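# Index turntable one hole clockwise and reseat plunger pin

## Task

Rotate the turntable by exactly one hole in the clockwise direction as viewed from above, so that the plunger's pin ends up pushed all the way down into the new hole. The fixture must be left standing upright on the deck, and neither gripper may still be touching it.

## Robot and tools

Robot: two arms, left_arm and right_arm, each with six revolute joints and a parallel two-finger gripper carrying a wrist camera. Fixed head cameras are cam_head_left and cam_head_right. The wrist cameras are cam_left_wrist and cam_right_wrist. Every image is 896x504 pixels.

Frames: the scene frame has its origin at table-top height, halfway between the nominal arm bases. +z points up, +x points out over the table, and left_arm sits on the +y side. Arm names do not match image sides. The calibrated bases in the scene frame are: left_arm at (+0.025, +0.326, +0.031) m, quat_wxyz (+1.000, 0, 0, +0.003); right_arm at (-0.004, -0.268, +0.031) m, quat_wxyz (+1.000, 0, 0, -0.018). In both base frames, up is +z. Gripper poses, velocities and targets in results, and the wrist camera poses, are given in that arm's own base frame. Head cameras and the table use the scene frame. Printed hand poses can be wrong by a few centimetres, more at long reach. end_effector_position is the pinch point between the pads, about 1 cm behind the fingertips. The fingers point along the gripper's +z axis and close along its y axis.

Row format, shared by every tool: one flat list of 14 numbers that covers both arms, even when only one arm should move. The first seven belong to left_arm and the next seven to right_arm. Each seven are waist, shoulder, elbow, wrist roll, wrist yaw, wrist pitch, then gripper opening. Use this order and no other. The joint numbers are absolute target angles in radians, the same quantity that Joint positions prints; they are not offsets. Stated ranges in row order:
- waist -2.618 to 3.054
- shoulder 0.000 to 3.142
- elbow 0.000 to 3.142
- wrist roll -2.094 to 2.094
- wrist yaw -1.571 to 1.571
- wrist pitch -1.571 to 1.571
The real limits may differ by up to 0.059 rad. A call is rejected if a target goes more than 0.059 beyond a stated limit and is also further out than the current angle. A target beyond the real end gets clipped to it, and the result then says "joint sent to its limit". Opening is an absolute command from -1 (closed) to +1 (fully open, 0.094 m pad gap). To keep an arm or gripper as it is, resend its current Joint targets and Tool commands values. A 0 in the opening slot is a real command, not a no-op.

execute_actions(actions, cameras): actions is a list of actions. Each action is a list of 1 to 15 rows, and each row runs for one 1/30 s step. If an action has fewer than 15 rows, its last row is held for the remaining steps. An empty list just returns the current state and images. cameras chooses which images come back: leave it out, or pass null or ["all"], for all of them; [] for none. An unknown camera name makes the whole call invalid. Per control step, each joint's target is kept within 0.339 rad of its measured angle for waist, shoulder and elbow, and within 2.2 rad for the wrist joints. If the targets would put the gripper more than 200 mm from where it is, they are scaled back.

move(target, speed, blend, opening_speed, blocking, cameras): target is one 14-number row, or a list of up to 15 rows, all absolute angles. The joints interpolate together, so the hand travels along a curve. A move takes at least 0.5 s, and the whole list must fit into 10 s. speed is in rad/s for the joint with the longest way to go, from 0.01 to 12.57, default 0.5; give one value, or one per target. blend is in radians and rounds off intermediate corners. opening_speed is the rate of the gripper command on the -1..+1 scale per second, at least 0.2; keep it low when closing on anything that could crush. With blocking=false the result comes back early, and a new move takes over from the running one. The move line reports the outcome: done, off_target (at rest but a joint more than 0.035 rad from its target), moving, held, or fault. limits=held means some steps were withheld. Paths do not avoid obstacles or the other arm.

wait(seconds 0 to 10, cameras): lets time pass while the last commands are held. stop(cameras): brakes a running move. zoom_image(camera, region [x0,y0,x1,y1] in pixels, at most 504x504): returns a closer view of the latest image from that camera. read_manual(section="licences") returns only licence text. finished_scene(scene) ends the current scene and cannot be undone.

Results give, for each arm, Joint positions and Joint velocities in row order, with the pad gap in m last. They also give Joint targets (what is being driven now), Tool commands, grip_measured (same scale as opening; it reads a few mm wide when empty and a bit narrow on a squeezed part), and Joint torques (N m, positive toward larger angles, including gravity; joints 1-3 wrap at ±28). Action calls also list step readings. "within noise" means the arm is still. "joint command not followed" means the clearance check changed some targets. MOTOR HOT appears at 75 °C. At 90 °C the arm faults and folds up, and at 100 °C it goes limp.

Avoid: dropping parts, releasing things while they still move, fast impacts, pressing hard against what you cannot reach, arm-to-arm contact (including closing a gripper on the other gripper's fingers), anything leaving the table, and long stretched-out holds that overheat motors. A cable resting on the fixture counts as touching it. Close slowly. To release, command an opening well above grip_measured, then move both hands clear so the fixture stands upright without being held.

Each tool is called after "Call:" as name([rows], argument=value, ...), one row to a line, values as JSON.

## Session

Call:
execute_actions(actions=[], cameras=["cam_head_left"])

Call:
move(target=[-0.77, 1.171, 1.272, 0, 0, -0.974, 0.1, 0.822, 0.51, 0.332, 0, 0, -0.258, 0.1], speed=1.5, cameras=["cam_left_wrist", "cam_right_wrist"])

Scene clock: 0.00 s.
left_arm: end_effector_position=(+0.3789, +0.0005, +0.1416) grip_measured=+1.000 end_effector_quat_wxyz=(+0.682, -0.014, +0.730, +0.047) | right_arm: end_effector_position=(+0.3580, -0.0478, +0.1413) grip_measured=+1.000 end_effector_quat_wxyz=(+0.679, +0.114, +0.720, -0.089)
Joint names: [waist, shoulder, elbow, wrist roll, wrist yaw, wrist pitch]
Joint positions: left_arm=[-0.079 1.56 0.222 0.039 -0.166 1.272 0.094] | right_arm=[0.009 1.506 0.165 0.047 0.296 1.275 0.094]
Joint velocities: within noise
Joint torques (N m): no reading
Heat: left arm: 30 °C; right arm: 28 °C.
Joint targets: left_arm=[-0.079 1.557 0.226 0.038 -0.166 1.267] | right_arm=[0.009 1.502 0.170 0.046 0.296 1.270]
Tool commands: left_gripper/opening=+1.0 right_gripper/opening=+1.0
Images, in order (width x height): cam_head_left 896x504.

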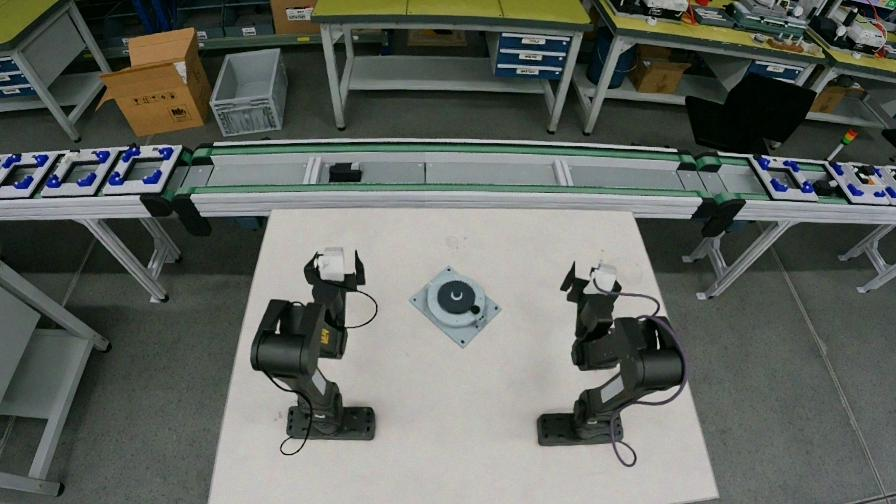

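Scene clock: 2.53 s.
left_arm: end_effector_position=(+0.2301, -0.2173, +0.2467) grip_measured=+0.101 end_effector_quat_wxyz=(+0.313, +0.354, +0.873, -0.120) | right_arm: end_effector_position=(+0.1833, +0.1924, +0.1453) grip_measured=+0.102 end_effector_quat_wxyz=(+0.484, -0.330, +0.784, +0.206)
Joint names: [waist, shoulder, elbow, wrist roll, wrist yaw, wrist pitch]
Joint positions: left_arm=[-0.764 1.179 1.248 0.01 -0.007 -0.955 0.052] | right_arm=[0.813 0.522 0.305 0.009 0.011 -0.246 0.052]
Joint velocities: within noise
Joint torques (N m): left_arm=[-0.55 -3.99 7.8 -0.1 0.06 1.46] | right_arm=[0.8 -0.08 11.73 -0.07 -0.11 1.61]
Heat: left arm: 30 °C; right arm: 28 °C.
Joint targets: left_arm=[-0.770 1.171 1.272 0.000 0.000 -0.974] | right_arm=[0.822 0.510 0.332 0.000 0.000 -0.258]
move: done
Images, in order (width x height): cam_left_wrist 896x504, cam_right_wrist 896x504.

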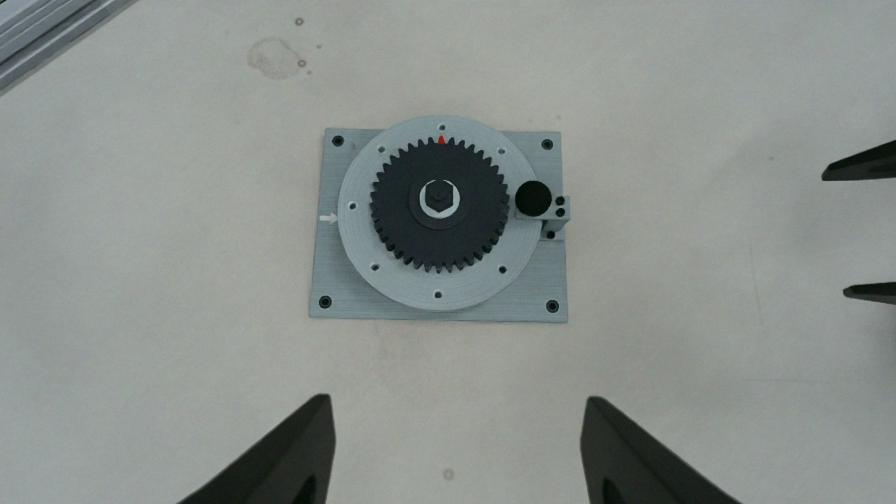

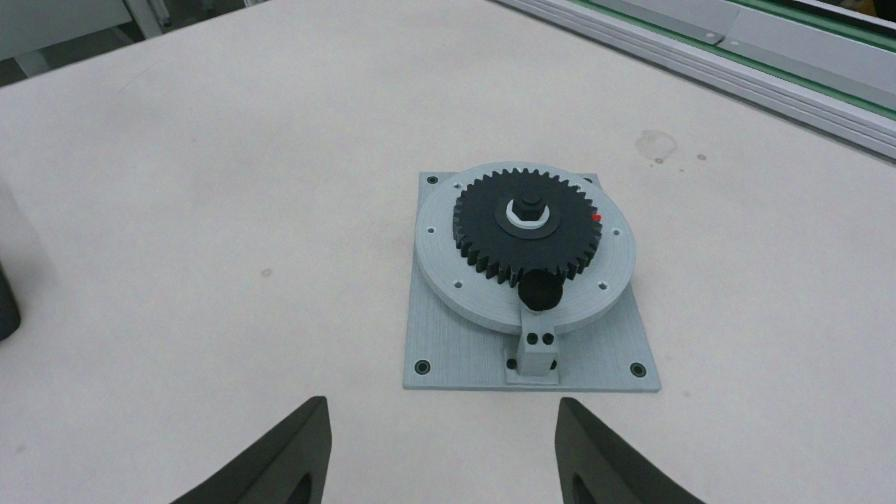

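Call:
zoom_image(camera="cam_left_wrist", region=[400, 150, 580, 250])

Call:
zoom_image(camera="cam_right_wrist", region=[470, 180, 610, 320])

Scaled by 2.800 from the camera's 896x504 image, which has a finer 1280x720 frame.

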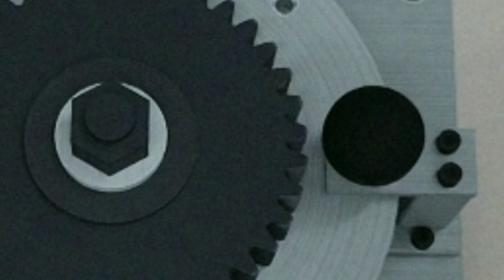

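Scaled by 3.600 from the camera's 896x504 image, which has a finer 1280x720 frame.

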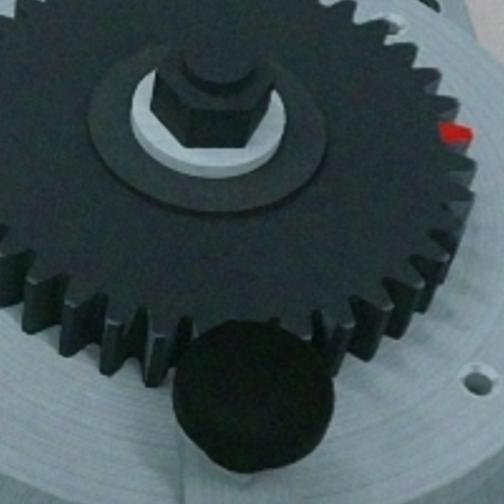

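Call:
move([
  [-0.737, 2.283, 2.107, -1.037, 0, -1.398, 0.1, 0.493, 1.591, 0.071, -0.123, -0.303, 1.138, 0.1],
  [-0.737, 2.293, 1.959, -1.037, 0, -1.252, 0.1, 0.596, 1.954, 0.330, -0.069, -0.198, 1.265, 0.1],
], speed=[1.2, 0.4], cameras=["cam_left_wrist", "cam_right_wrist"])

Call:
zoom_image(camera="cam_left_wrist", region=[300, 250, 620, 504])

Call:
zoom_image(camera="cam_right_wrist", region=[300, 250, 620, 504])

Scene clock: 64.50 s.
left_arm: end_effector_position=(+0.3273, -0.2994, +0.0581) grip_measured=+0.101 end_effector_quat_wxyz=(+0.003, -0.141, +0.990, -0.003) | right_arm: end_effector_position=(+0.3038, +0.2481, +0.0277) grip_measured=+0.102 end_effector_quat_wxyz=(+0.520, -0.324, +0.758, +0.224)
Joint names: [waist, shoulder, elbow, wrist roll, wrist yaw, wrist pitch]
Joint positions: left_arm=[-0.744 2.27 1.974 -1.026 -0.001 -1.267 0.052] | right_arm=[0.588 1.937 0.319 -0.078 -0.209 1.242 0.052]
Joint velocities: within noise
Joint torques (N m): left_arm=[0.5 -10.92 4.07 -0.11 0 0.6] | right_arm=[0.72 -5.23 4.96 0.11 0.07 1.94]
Heat: left arm: 31 °C; right arm: 31 °C.
Joint targets: left_arm=[-0.737 2.293 1.959 -1.037 0.000 -1.252] | right_arm=[0.596 1.954 0.330 -0.069 -0.198 1.265]
move: done
Images, in order (width x height): cam_left_wrist 896x504, cam_right_wrist 896x504.

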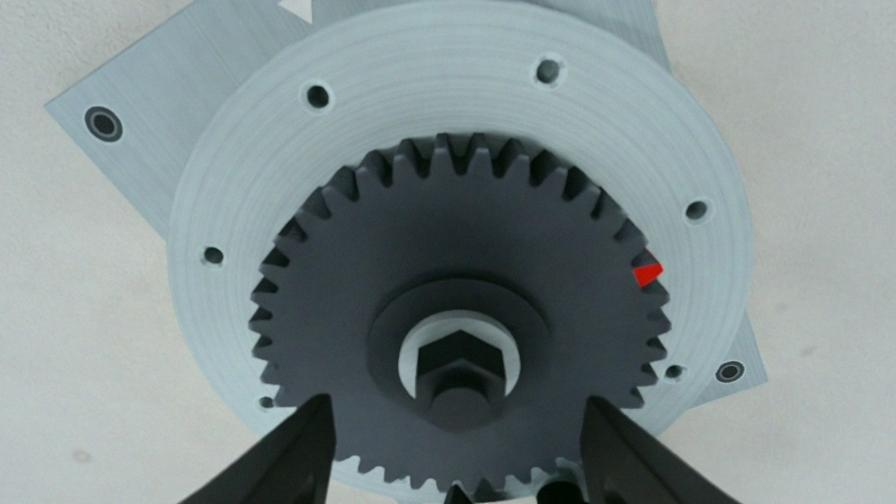

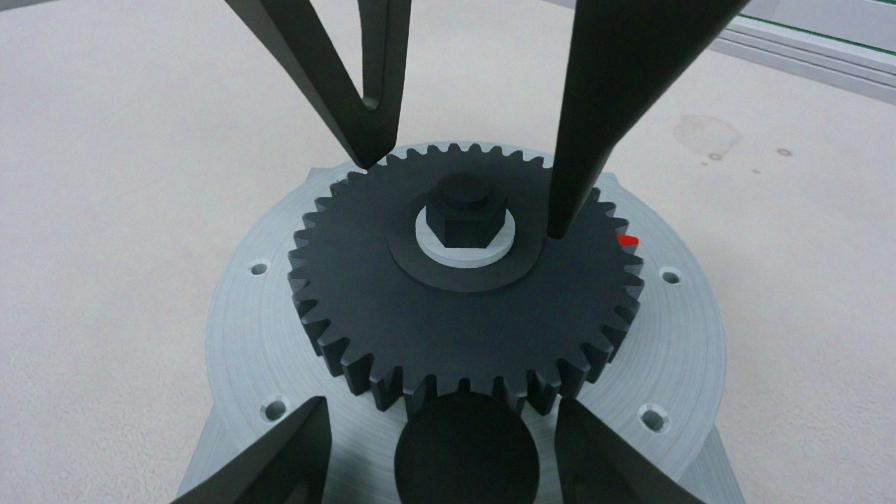

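Scaled by 1.575 from the camera's 896x504 image, which has a finer 1280x720 frame.

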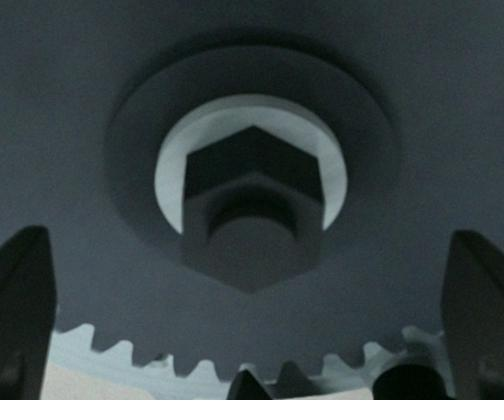

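Scaled by 1.575 from the camera's 896x504 image, which has a finer 1280x720 frame.

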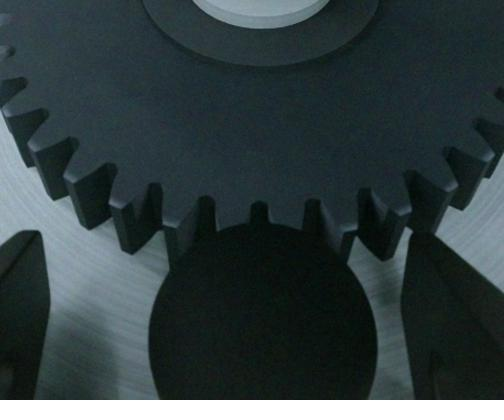

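Call:
move([
  [-0.727, 2.315, 2.017, -1.028, 0, -1.288, 0.1, 0.570, 1.954, 0.330, -0.069, -0.198, 1.265, 0.1],
  [-0.727, 2.315, 2.017, -1.028, 0, -1.288, -0.85, 0.570, 1.954, 0.330, -0.069, -0.198, 1.265, -0.65],
], speed=0.3, opening_speed=0.8, cameras=["cam_left_wrist", "cam_right_wrist"])

Scene clock: 83.13 s.
left_arm: end_effector_position=(+0.3315, -0.2980, +0.0534) grip_measured=-0.669 end_effector_quat_wxyz=(+0.000, -0.146, +0.989, -0.001) | right_arm: end_effector_position=(+0.3063, +0.2452, +0.0278) grip_measured=-0.481 end_effector_quat_wxyz=(+0.521, -0.320, +0.760, +0.222)
Joint names: [waist, shoulder, elbow, wrist roll, wrist yaw, wrist pitch]
Joint positions: left_arm=[-0.734 2.291 1.99 -1.026 0.002 -1.27 0.016] | right_arm=[0.579 1.937 0.319 -0.078 -0.207 1.242 0.024]
Joint velocities: within noise
Joint torques (N m): left_arm=[0.51 -10.96 7.32 0 -0.02 0.19] | right_arm=[-0.92 -5.24 5.01 0.1 0.03 1.95]
Heat: left arm: 34 °C; right arm: 32 °C.
Joint targets: left_arm=[-0.727 2.315 2.017 -1.028 0.000 -1.288] | right_arm=[0.570 1.954 0.330 -0.069 -0.198 1.265]
move: done
Images, in order (width x height): cam_left_wrist 896x504, cam_right_wrist 896x504.

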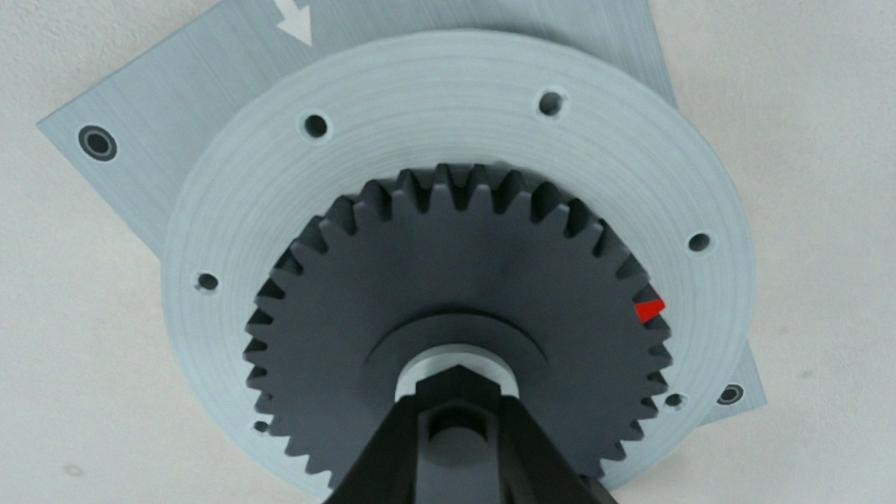

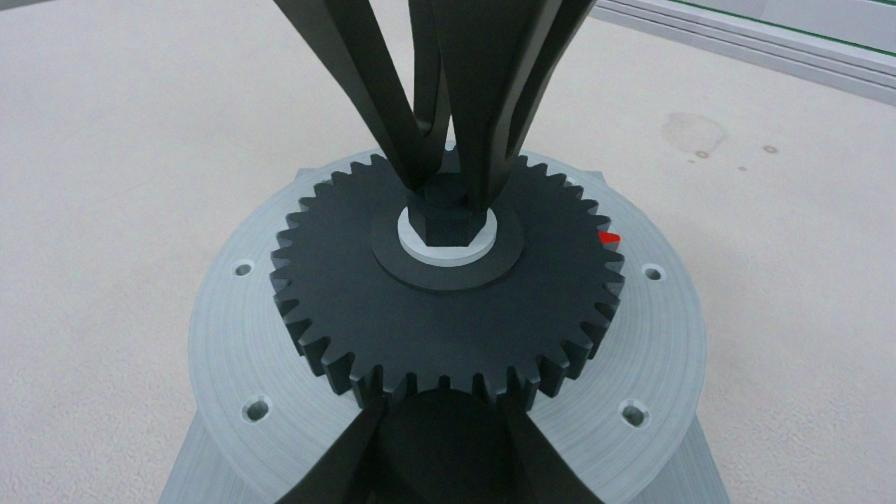

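Call:
move([
  [-0.727, 2.315, 2.017, -1.028, 0, -1.288, -0.85, 0.570, 1.837, 0.330, -0.069, -0.198, 1.537, -0.65],
  [-0.727, 2.315, 2.017, -0.748, 0, -1.288, -0.85, 0.570, 1.837, 0.330, -0.069, -0.198, 1.537, -0.65],
  [-0.727, 2.315, 2.017, -0.748, 0, -1.288, -0.85, 0.570, 1.917, 0.330, -0.069, -0.198, 1.259, -0.65],
  [-0.727, 2.315, 2.017, -0.748, 0, -1.288, -0.85, 0.570, 1.917, 0.330, -0.069, -0.198, 1.259, 0.1],
  [-0.727, 2.315, 2.017, -0.40, 0, -1.288, -0.85, 0.483, 1.591, 0.071, -0.123, -0.303, 1.138, 0.1],
  [-0.727, 2.315, 2.017, -0.03, 0, -1.288, -0.85, 0.483, 1.591, 0.071, -0.123, -0.303, 1.138, 0.1],
], speed=[0.25, 0.3, 0.4, 0.4, 0.5, 0.12], opening_speed=1, cameras=["cam_left_wrist", "cam_right_wrist"])

Call:
zoom_image(camera="cam_right_wrist", region=[300, 150, 620, 454])

Scene clock: 111.33 s.
left_arm: end_effector_position=(+0.3358, -0.3036, +0.0568) grip_measured=-0.851 end_effector_quat_wxyz=(+0.011, +0.339, +0.941, -0.009) | right_arm: end_effector_position=(+0.2598, +0.1989, +0.0495) grip_measured=+0.098 end_effector_quat_wxyz=(+0.520, -0.323, +0.758, +0.223)
Joint names: [waist, shoulder, elbow, wrist roll, wrist yaw, wrist pitch]
Joint positions: left_arm=[-0.734 2.291 2.004 -0.042 0.009 -1.256 0.007] | right_arm=[0.492 1.61 0.077 -0.114 -0.293 1.149 0.052]
Joint velocities: within noise
Joint torques (N m): left_arm=[0.51 -11.04 6.24 0.15 -0.08 0.1] | right_arm=[-0.95 -5.45 3.86 -0.06 -0.17 1.62]
Heat: left arm: 33 °C; right arm: 35 °C.
Joint targets: left_arm=[-0.727 2.315 2.017 -0.030 0.000 -1.288] | right_arm=[0.483 1.591 0.071 -0.123 -0.303 1.138]
move: done
Images, in order (width x height): cam_left_wrist 896x504, cam_right_wrist 896x504.

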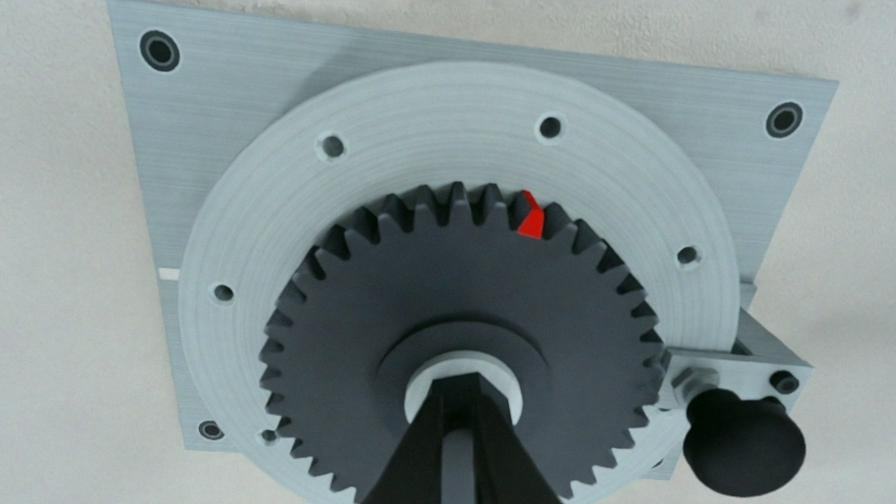

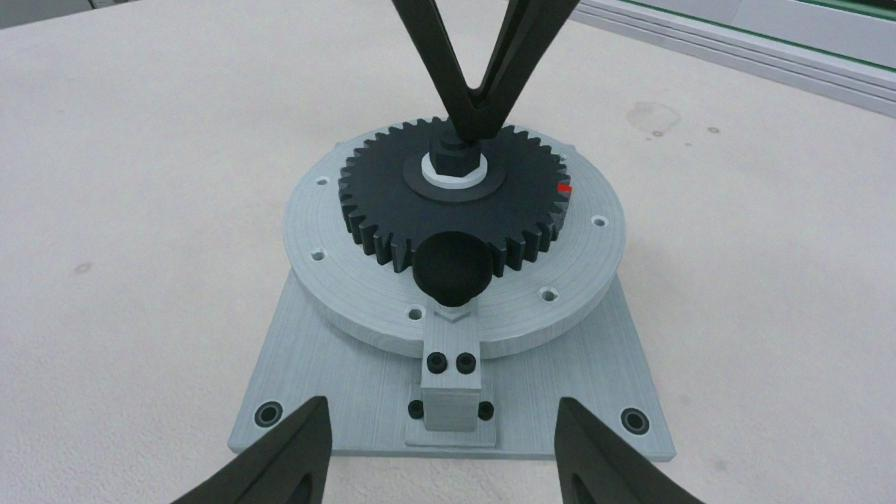

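Scaled by 1.575 from the camera's 896x504 image, which has a finer 1280x720 frame.

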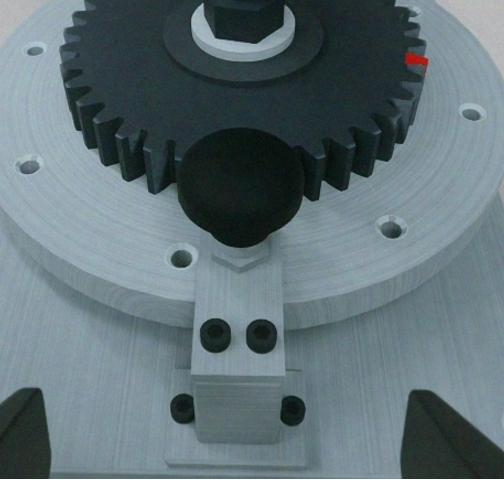

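Call:
move([
  [-0.727, 2.310, 2.140, -0.042, 0, -1.411, -0.85, 0.483, 1.591, 0.071, -0.123, -0.303, 1.138, 0.1],
  [-0.727, 2.310, 2.140, -0.817, 0, -1.411, 0.1, 0.483, 1.591, 0.071, -0.123, -0.303, 1.138, 0.1],
], speed=[0.4, 0.9], opening_speed=2, cameras=["cam_left_wrist", "cam_right_wrist"])

Call:
zoom_image(camera="cam_left_wrist", region=[340, 220, 580, 420])

Scene clock: 157.50 s.
left_arm: end_effector_position=(+0.3312, -0.2992, +0.0847) grip_measured=+0.099 end_effector_quat_wxyz=(-0.002, -0.036, +0.999, -0.003) | right_arm: end_effector_position=(+0.2597, +0.1989, +0.0495) grip_measured=+0.098 end_effector_quat_wxyz=(+0.520, -0.323, +0.758, +0.223)
Joint names: [waist, shoulder, elbow, wrist roll, wrist yaw, wrist pitch]
Joint positions: left_arm=[-0.734 2.293 2.118 -0.806 0.007 -1.394 0.052] | right_arm=[0.492 1.61 0.077 -0.114 -0.294 1.149 0.052]
Joint velocities: within noise
Joint torques (N m): left_arm=[0.5 -11.59 6.93 -0.11 -0.08 0.21] | right_arm=[-0.96 -5.46 3.88 -0.08 -0.17 1.61]
Heat: left arm: 34 °C; right arm: 33 °C.
Joint targets: left_arm=[-0.727 2.310 2.140 -0.817 0.000 -1.411] | right_arm=[0.483 1.591 0.071 -0.123 -0.303 1.138]
move: done
Images, in order (width x height): cam_left_wrist 896x504, cam_right_wrist 896x504.

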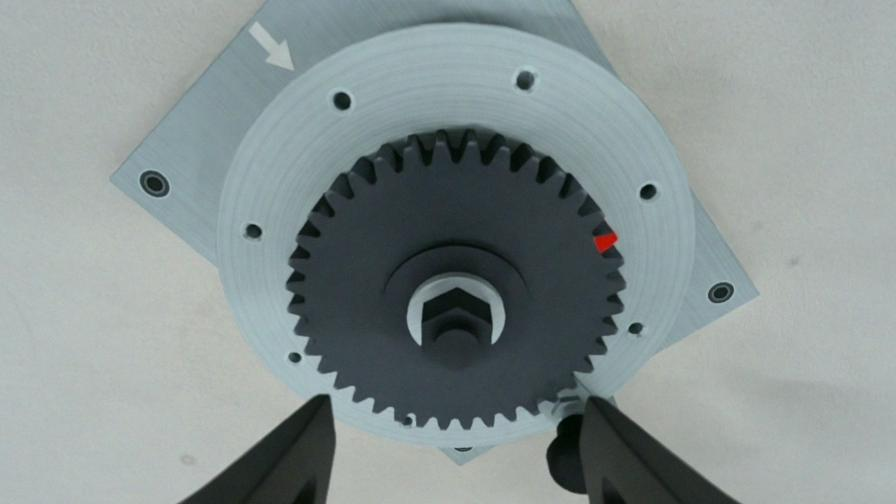

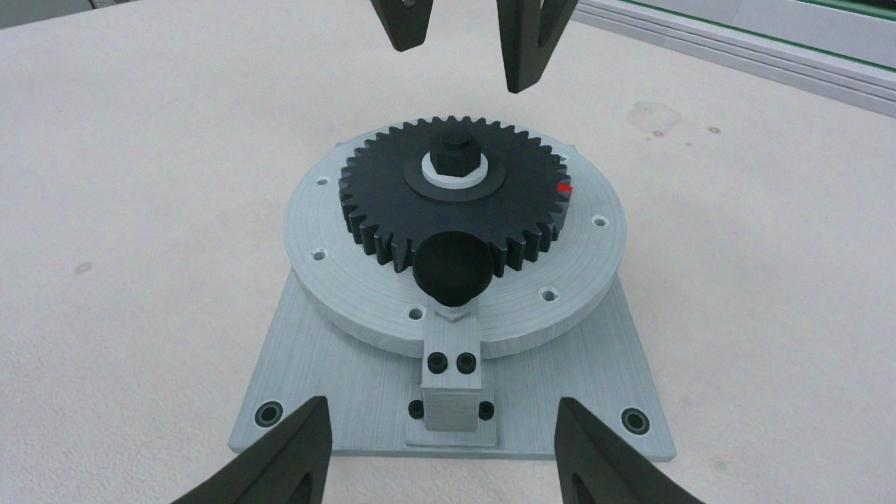

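Scaled by 2.100 from the camera's 896x504 image, which has a finer 1280x720 frame.

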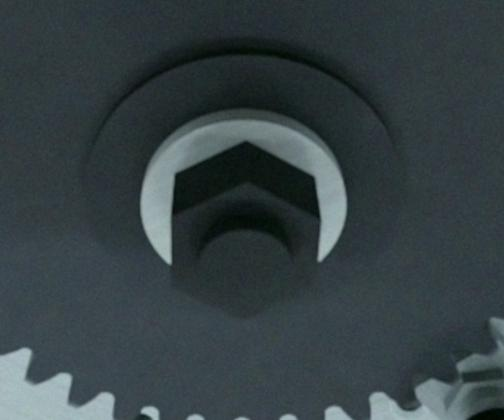

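Call:
move([
  [-0.727, 2.312, 1.965, -0.817, 0, -1.243, 0.1, 0.483, 1.591, 0.071, -0.123, -0.303, 1.138, 0.1],
  [-0.727, 2.312, 1.965, -0.817, 0, -1.243, -0.9, 0.483, 1.591, 0.071, -0.123, -0.303, 1.138, 0.1],
], speed=0.3, opening_speed=0.8, cameras=["cam_left_wrist", "cam_right_wrist"])

Call:
zoom_image(camera="cam_right_wrist", region=[390, 100, 520, 220])

Scene clock: 187.03 s.
left_arm: end_effector_position=(+0.3313, -0.2995, +0.0497) grip_measured=-0.640 end_effector_quat_wxyz=(-0.002, -0.037, +0.999, -0.004) | right_arm: end_effector_position=(+0.2597, +0.1989, +0.0495) grip_measured=+0.098 end_effector_quat_wxyz=(+0.520, -0.323, +0.758, +0.223)
Joint names: [waist, shoulder, elbow, wrist roll, wrist yaw, wrist pitch]
Joint positions: left_arm=[-0.734 2.293 1.979 -0.807 0.009 -1.254 0.017] | right_arm=[0.492 1.61 0.077 -0.114 -0.294 1.149 0.052]
Joint velocities: within noise
Joint torques (N m): left_arm=[0.55 -11.44 4.15 -0.1 -0.07 0.54] | right_arm=[-0.96 -5.48 3.9 -0.07 -0.17 1.61]
Heat: left arm: 37 °C; right arm: 34 °C.
Joint targets: left_arm=[-0.727 2.312 1.965 -0.817 0.000 -1.243] | right_arm=[0.483 1.591 0.071 -0.123 -0.303 1.138]
move: done
Images, in order (width x height): cam_left_wrist 896x504, cam_right_wrist 896x504.

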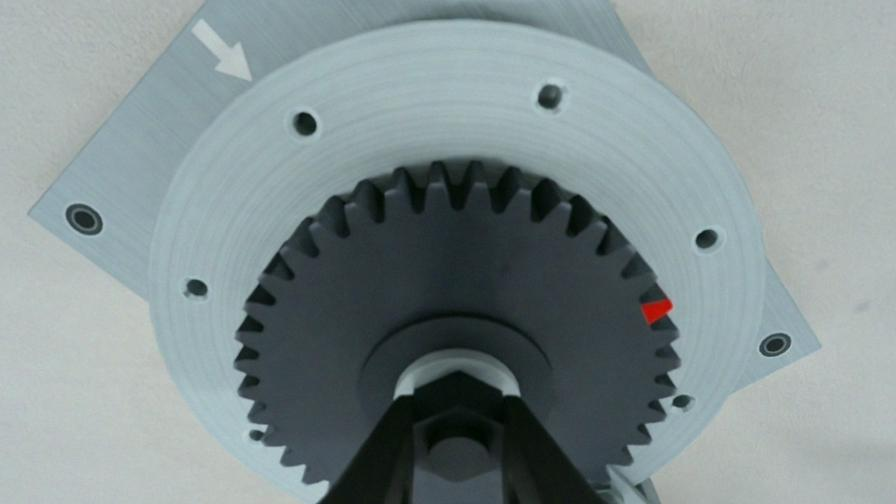

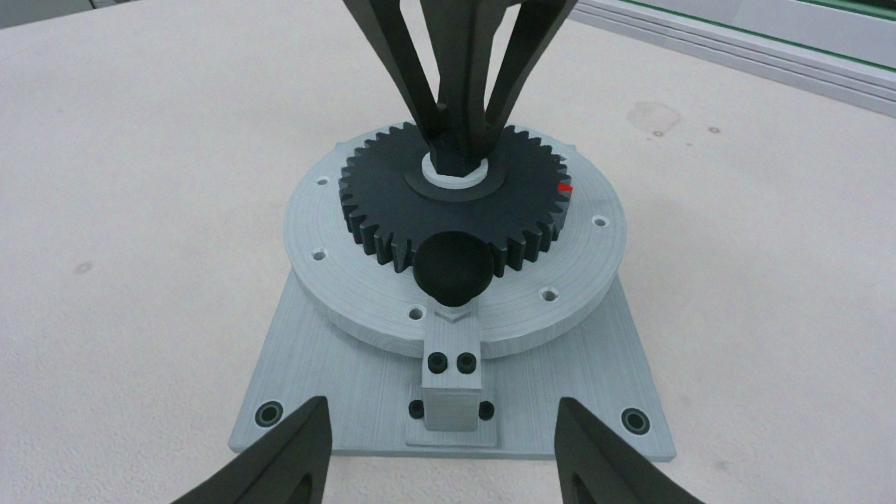

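Scaled by 3.877 from the camera's 896x504 image, which has a finer 1280x720 frame.

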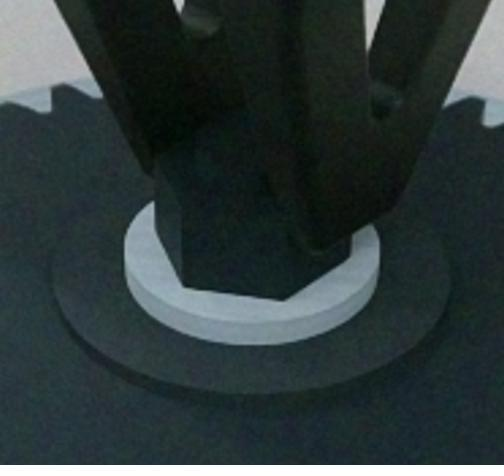

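Call:
move([
  [-0.727, 2.312, 1.965, -0.35, 0, -1.243, -0.9, 0.483, 1.591, 0.071, -0.123, -0.303, 1.138, 0.1],
  [-0.727, 2.312, 1.965, -0.03, 0, -1.243, -0.9, 0.483, 1.591, 0.071, -0.123, -0.303, 1.138, 0.1],
], speed=[0.25, 0.1], cameras=["cam_left_wrist", "cam_right_wrist"])

Call:
zoom_image(camera="cam_right_wrist", region=[300, 150, 620, 454])

Scene clock: 200.37 s.
left_arm: end_effector_position=(+0.3326, -0.3013, +0.0497) grip_measured=-0.641 end_effector_quat_wxyz=(+0.003, +0.322, +0.947, -0.008) | right_arm: end_effector_position=(+0.2596, +0.1990, +0.0495) grip_measured=+0.098 end_effector_quat_wxyz=(+0.520, -0.323, +0.758, +0.223)
Joint names: [waist, shoulder, elbow, wrist roll, wrist yaw, wrist pitch]
Joint positions: left_arm=[-0.734 2.293 1.979 -0.078 0.011 -1.245 0.017] | right_arm=[0.492 1.61 0.077 -0.114 -0.294 1.149 0.052]
Joint velocities: within noise
Joint torques (N m): left_arm=[0.53 -11.48 4.16 0.55 -0.11 0.44] | right_arm=[-0.95 -5.48 3.92 -0.07 -0.17 1.61]
Heat: left arm: 38 °C; right arm: 34 °C.
Joint targets: left_arm=[-0.727 2.312 1.965 -0.030 0.000 -1.243] | right_arm=[0.483 1.591 0.071 -0.123 -0.303 1.138]
move: off_target (left_arm); left_arm: the wrist roll is farthest, 0.048 rad from its target
Images, in order (width x height): cam_left_wrist 896x504, cam_right_wrist 896x504.

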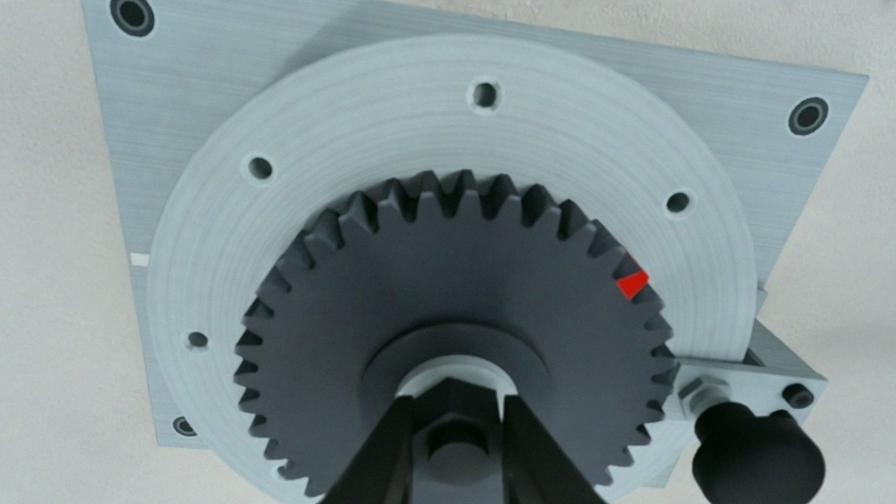

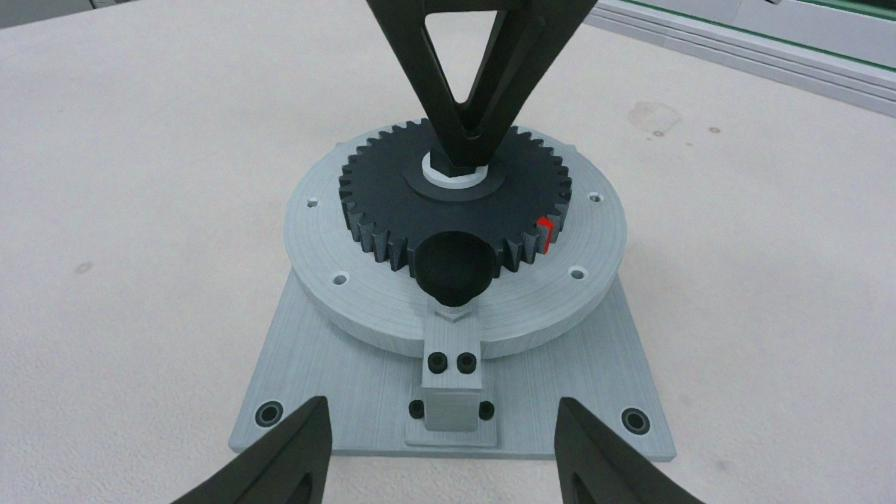

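Scaled by 1.575 from the camera's 896x504 image, which has a finer 1280x720 frame.

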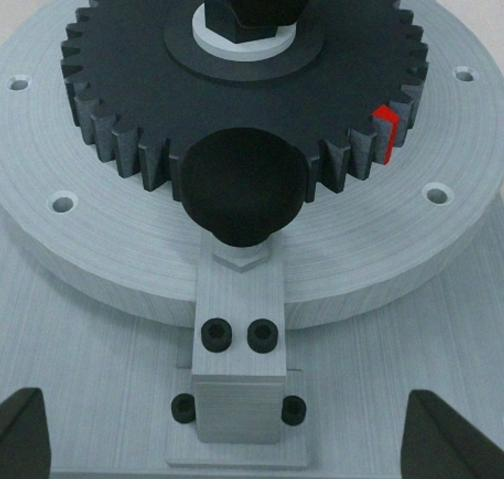

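Call:
move(target=[-0.727, 2.312, 1.965, 0.045, 0, -1.243, -0.9, 0.483, 1.591, 0.071, -0.123, -0.303, 1.138, 0.1], speed=0.06, cameras=["cam_left_wrist", "cam_right_wrist"])

Call:
zoom_image(camera="cam_right_wrist", region=[300, 150, 620, 454])

Scene clock: 211.33 s.
left_arm: end_effector_position=(+0.3326, -0.3016, +0.0497) grip_measured=-0.641 end_effector_quat_wxyz=(+0.003, +0.353, +0.936, -0.008) | right_arm: end_effector_position=(+0.2596, +0.1990, +0.0495) grip_measured=+0.098 end_effector_quat_wxyz=(+0.520, -0.323, +0.758, +0.223)
Joint names: [waist, shoulder, elbow, wrist roll, wrist yaw, wrist pitch]
Joint positions: left_arm=[-0.734 2.293 1.979 -0.013 0.012 -1.244 0.017] | right_arm=[0.492 1.61 0.077 -0.114 -0.294 1.149 0.052]
Joint velocities: within noise
Joint torques (N m): left_arm=[0.51 -11.48 4.16 0.66 -0.11 0.45] | right_arm=[-0.92 -5.48 3.93 -0.06 -0.17 1.61]
Heat: left arm: 38 °C; right arm: 34 °C.
Joint targets: left_arm=[-0.727 2.312 1.965 0.045 0.000 -1.243] | right_arm=[0.483 1.591 0.071 -0.123 -0.303 1.138]
move: off_target (left_arm); left_arm: the wrist roll is farthest, 0.058 rad from its target
Images, in order (width x height): cam_left_wrist 896x504, cam_right_wrist 896x504.

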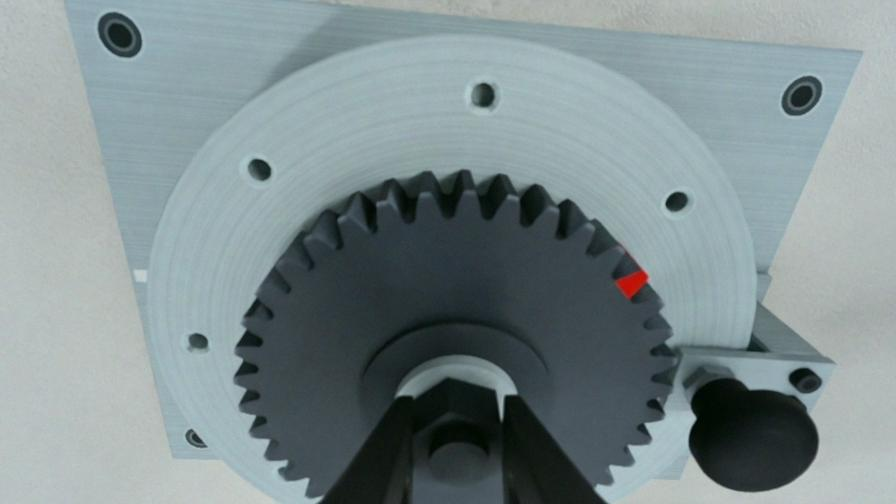

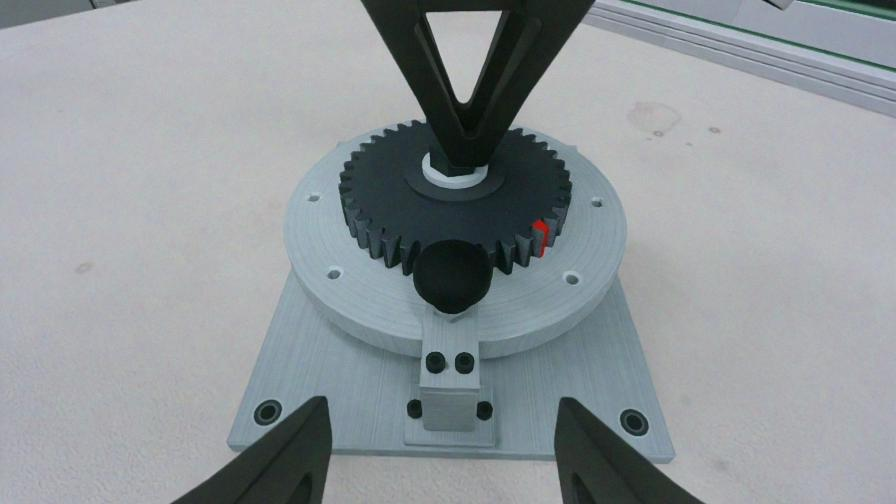

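Scaled by 1.575 from the camera's 896x504 image, which has a finer 1280x720 frame.

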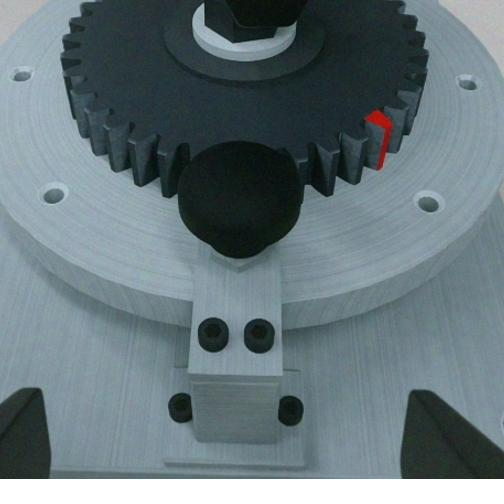

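Call:
move([
  [-0.727, 2.312, 1.965, -0.03, 0, -1.243, -0.9, 0.483, 1.591, 0.071, -0.123, -0.303, 1.138, 0.1],
  [-0.727, 2.312, 1.965, -0.03, 0, -1.243, 0.1, 0.483, 1.591, 0.071, -0.123, -0.303, 1.138, 0.1],
  [-0.727, 2.310, 2.140, -0.03, 0, -1.411, 0.1, 0.483, 1.591, 0.071, -0.123, -0.303, 1.138, 0.1],
], speed=[0.2, 0.3, 0.4], opening_speed=1, cameras=["cam_left_wrist", "cam_right_wrist"])

Call:
zoom_image(camera="cam_right_wrist", region=[390, 220, 520, 430])

Scene clock: 223.93 s.
left_arm: end_effector_position=(+0.3310, -0.2989, +0.0844) grip_measured=+0.099 end_effector_quat_wxyz=(-0.001, +0.340, +0.940, -0.003) | right_arm: end_effector_position=(+0.2596, +0.1990, +0.0495) grip_measured=+0.098 end_effector_quat_wxyz=(+0.520, -0.323, +0.758, +0.223)
Joint names: [waist, shoulder, elbow, wrist roll, wrist yaw, wrist pitch]
Joint positions: left_arm=[-0.734 2.293 2.117 -0.04 0.007 -1.395 0.052] | right_arm=[0.492 1.61 0.077 -0.114 -0.294 1.149 0.052]
Joint velocities: within noise
Joint torques (N m): left_arm=[0.51 -11.58 7.01 0.13 -0.07 0.22] | right_arm=[-0.92 -5.44 3.89 -0.07 -0.16 1.61]
Heat: left arm: 38 °C; right arm: 34 °C.
Joint targets: left_arm=[-0.727 2.310 2.140 -0.030 0.000 -1.411] | right_arm=[0.483 1.591 0.071 -0.123 -0.303 1.138]
move: done
Images, in order (width x height): cam_left_wrist 896x504, cam_right_wrist 896x504.

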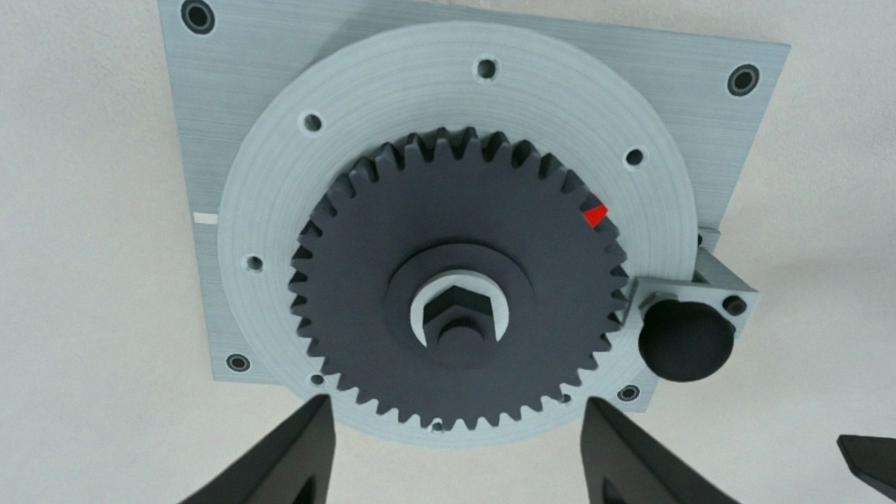

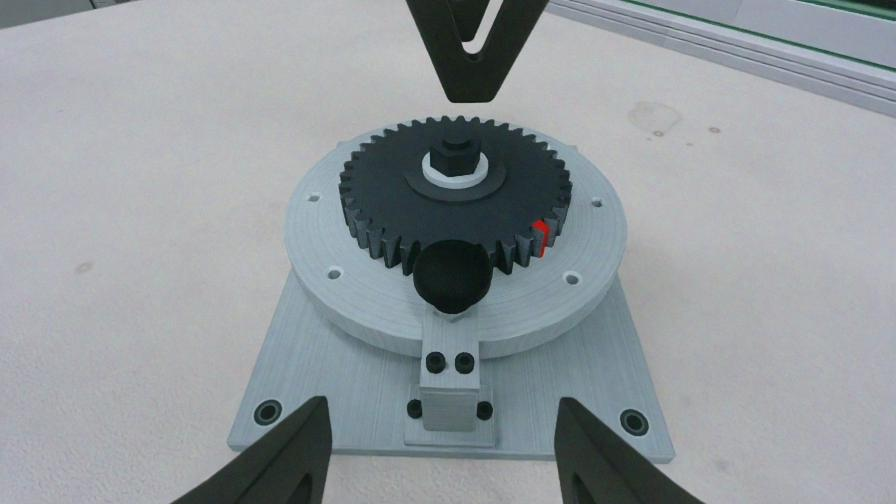

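Scaled by 2.400 from the camera's 896x504 image, which has a finer 1280x720 frame.

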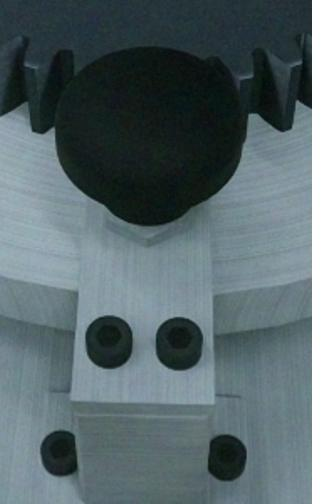

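Call:
finished_scene(scene=2)

The scene is finished: the task was done.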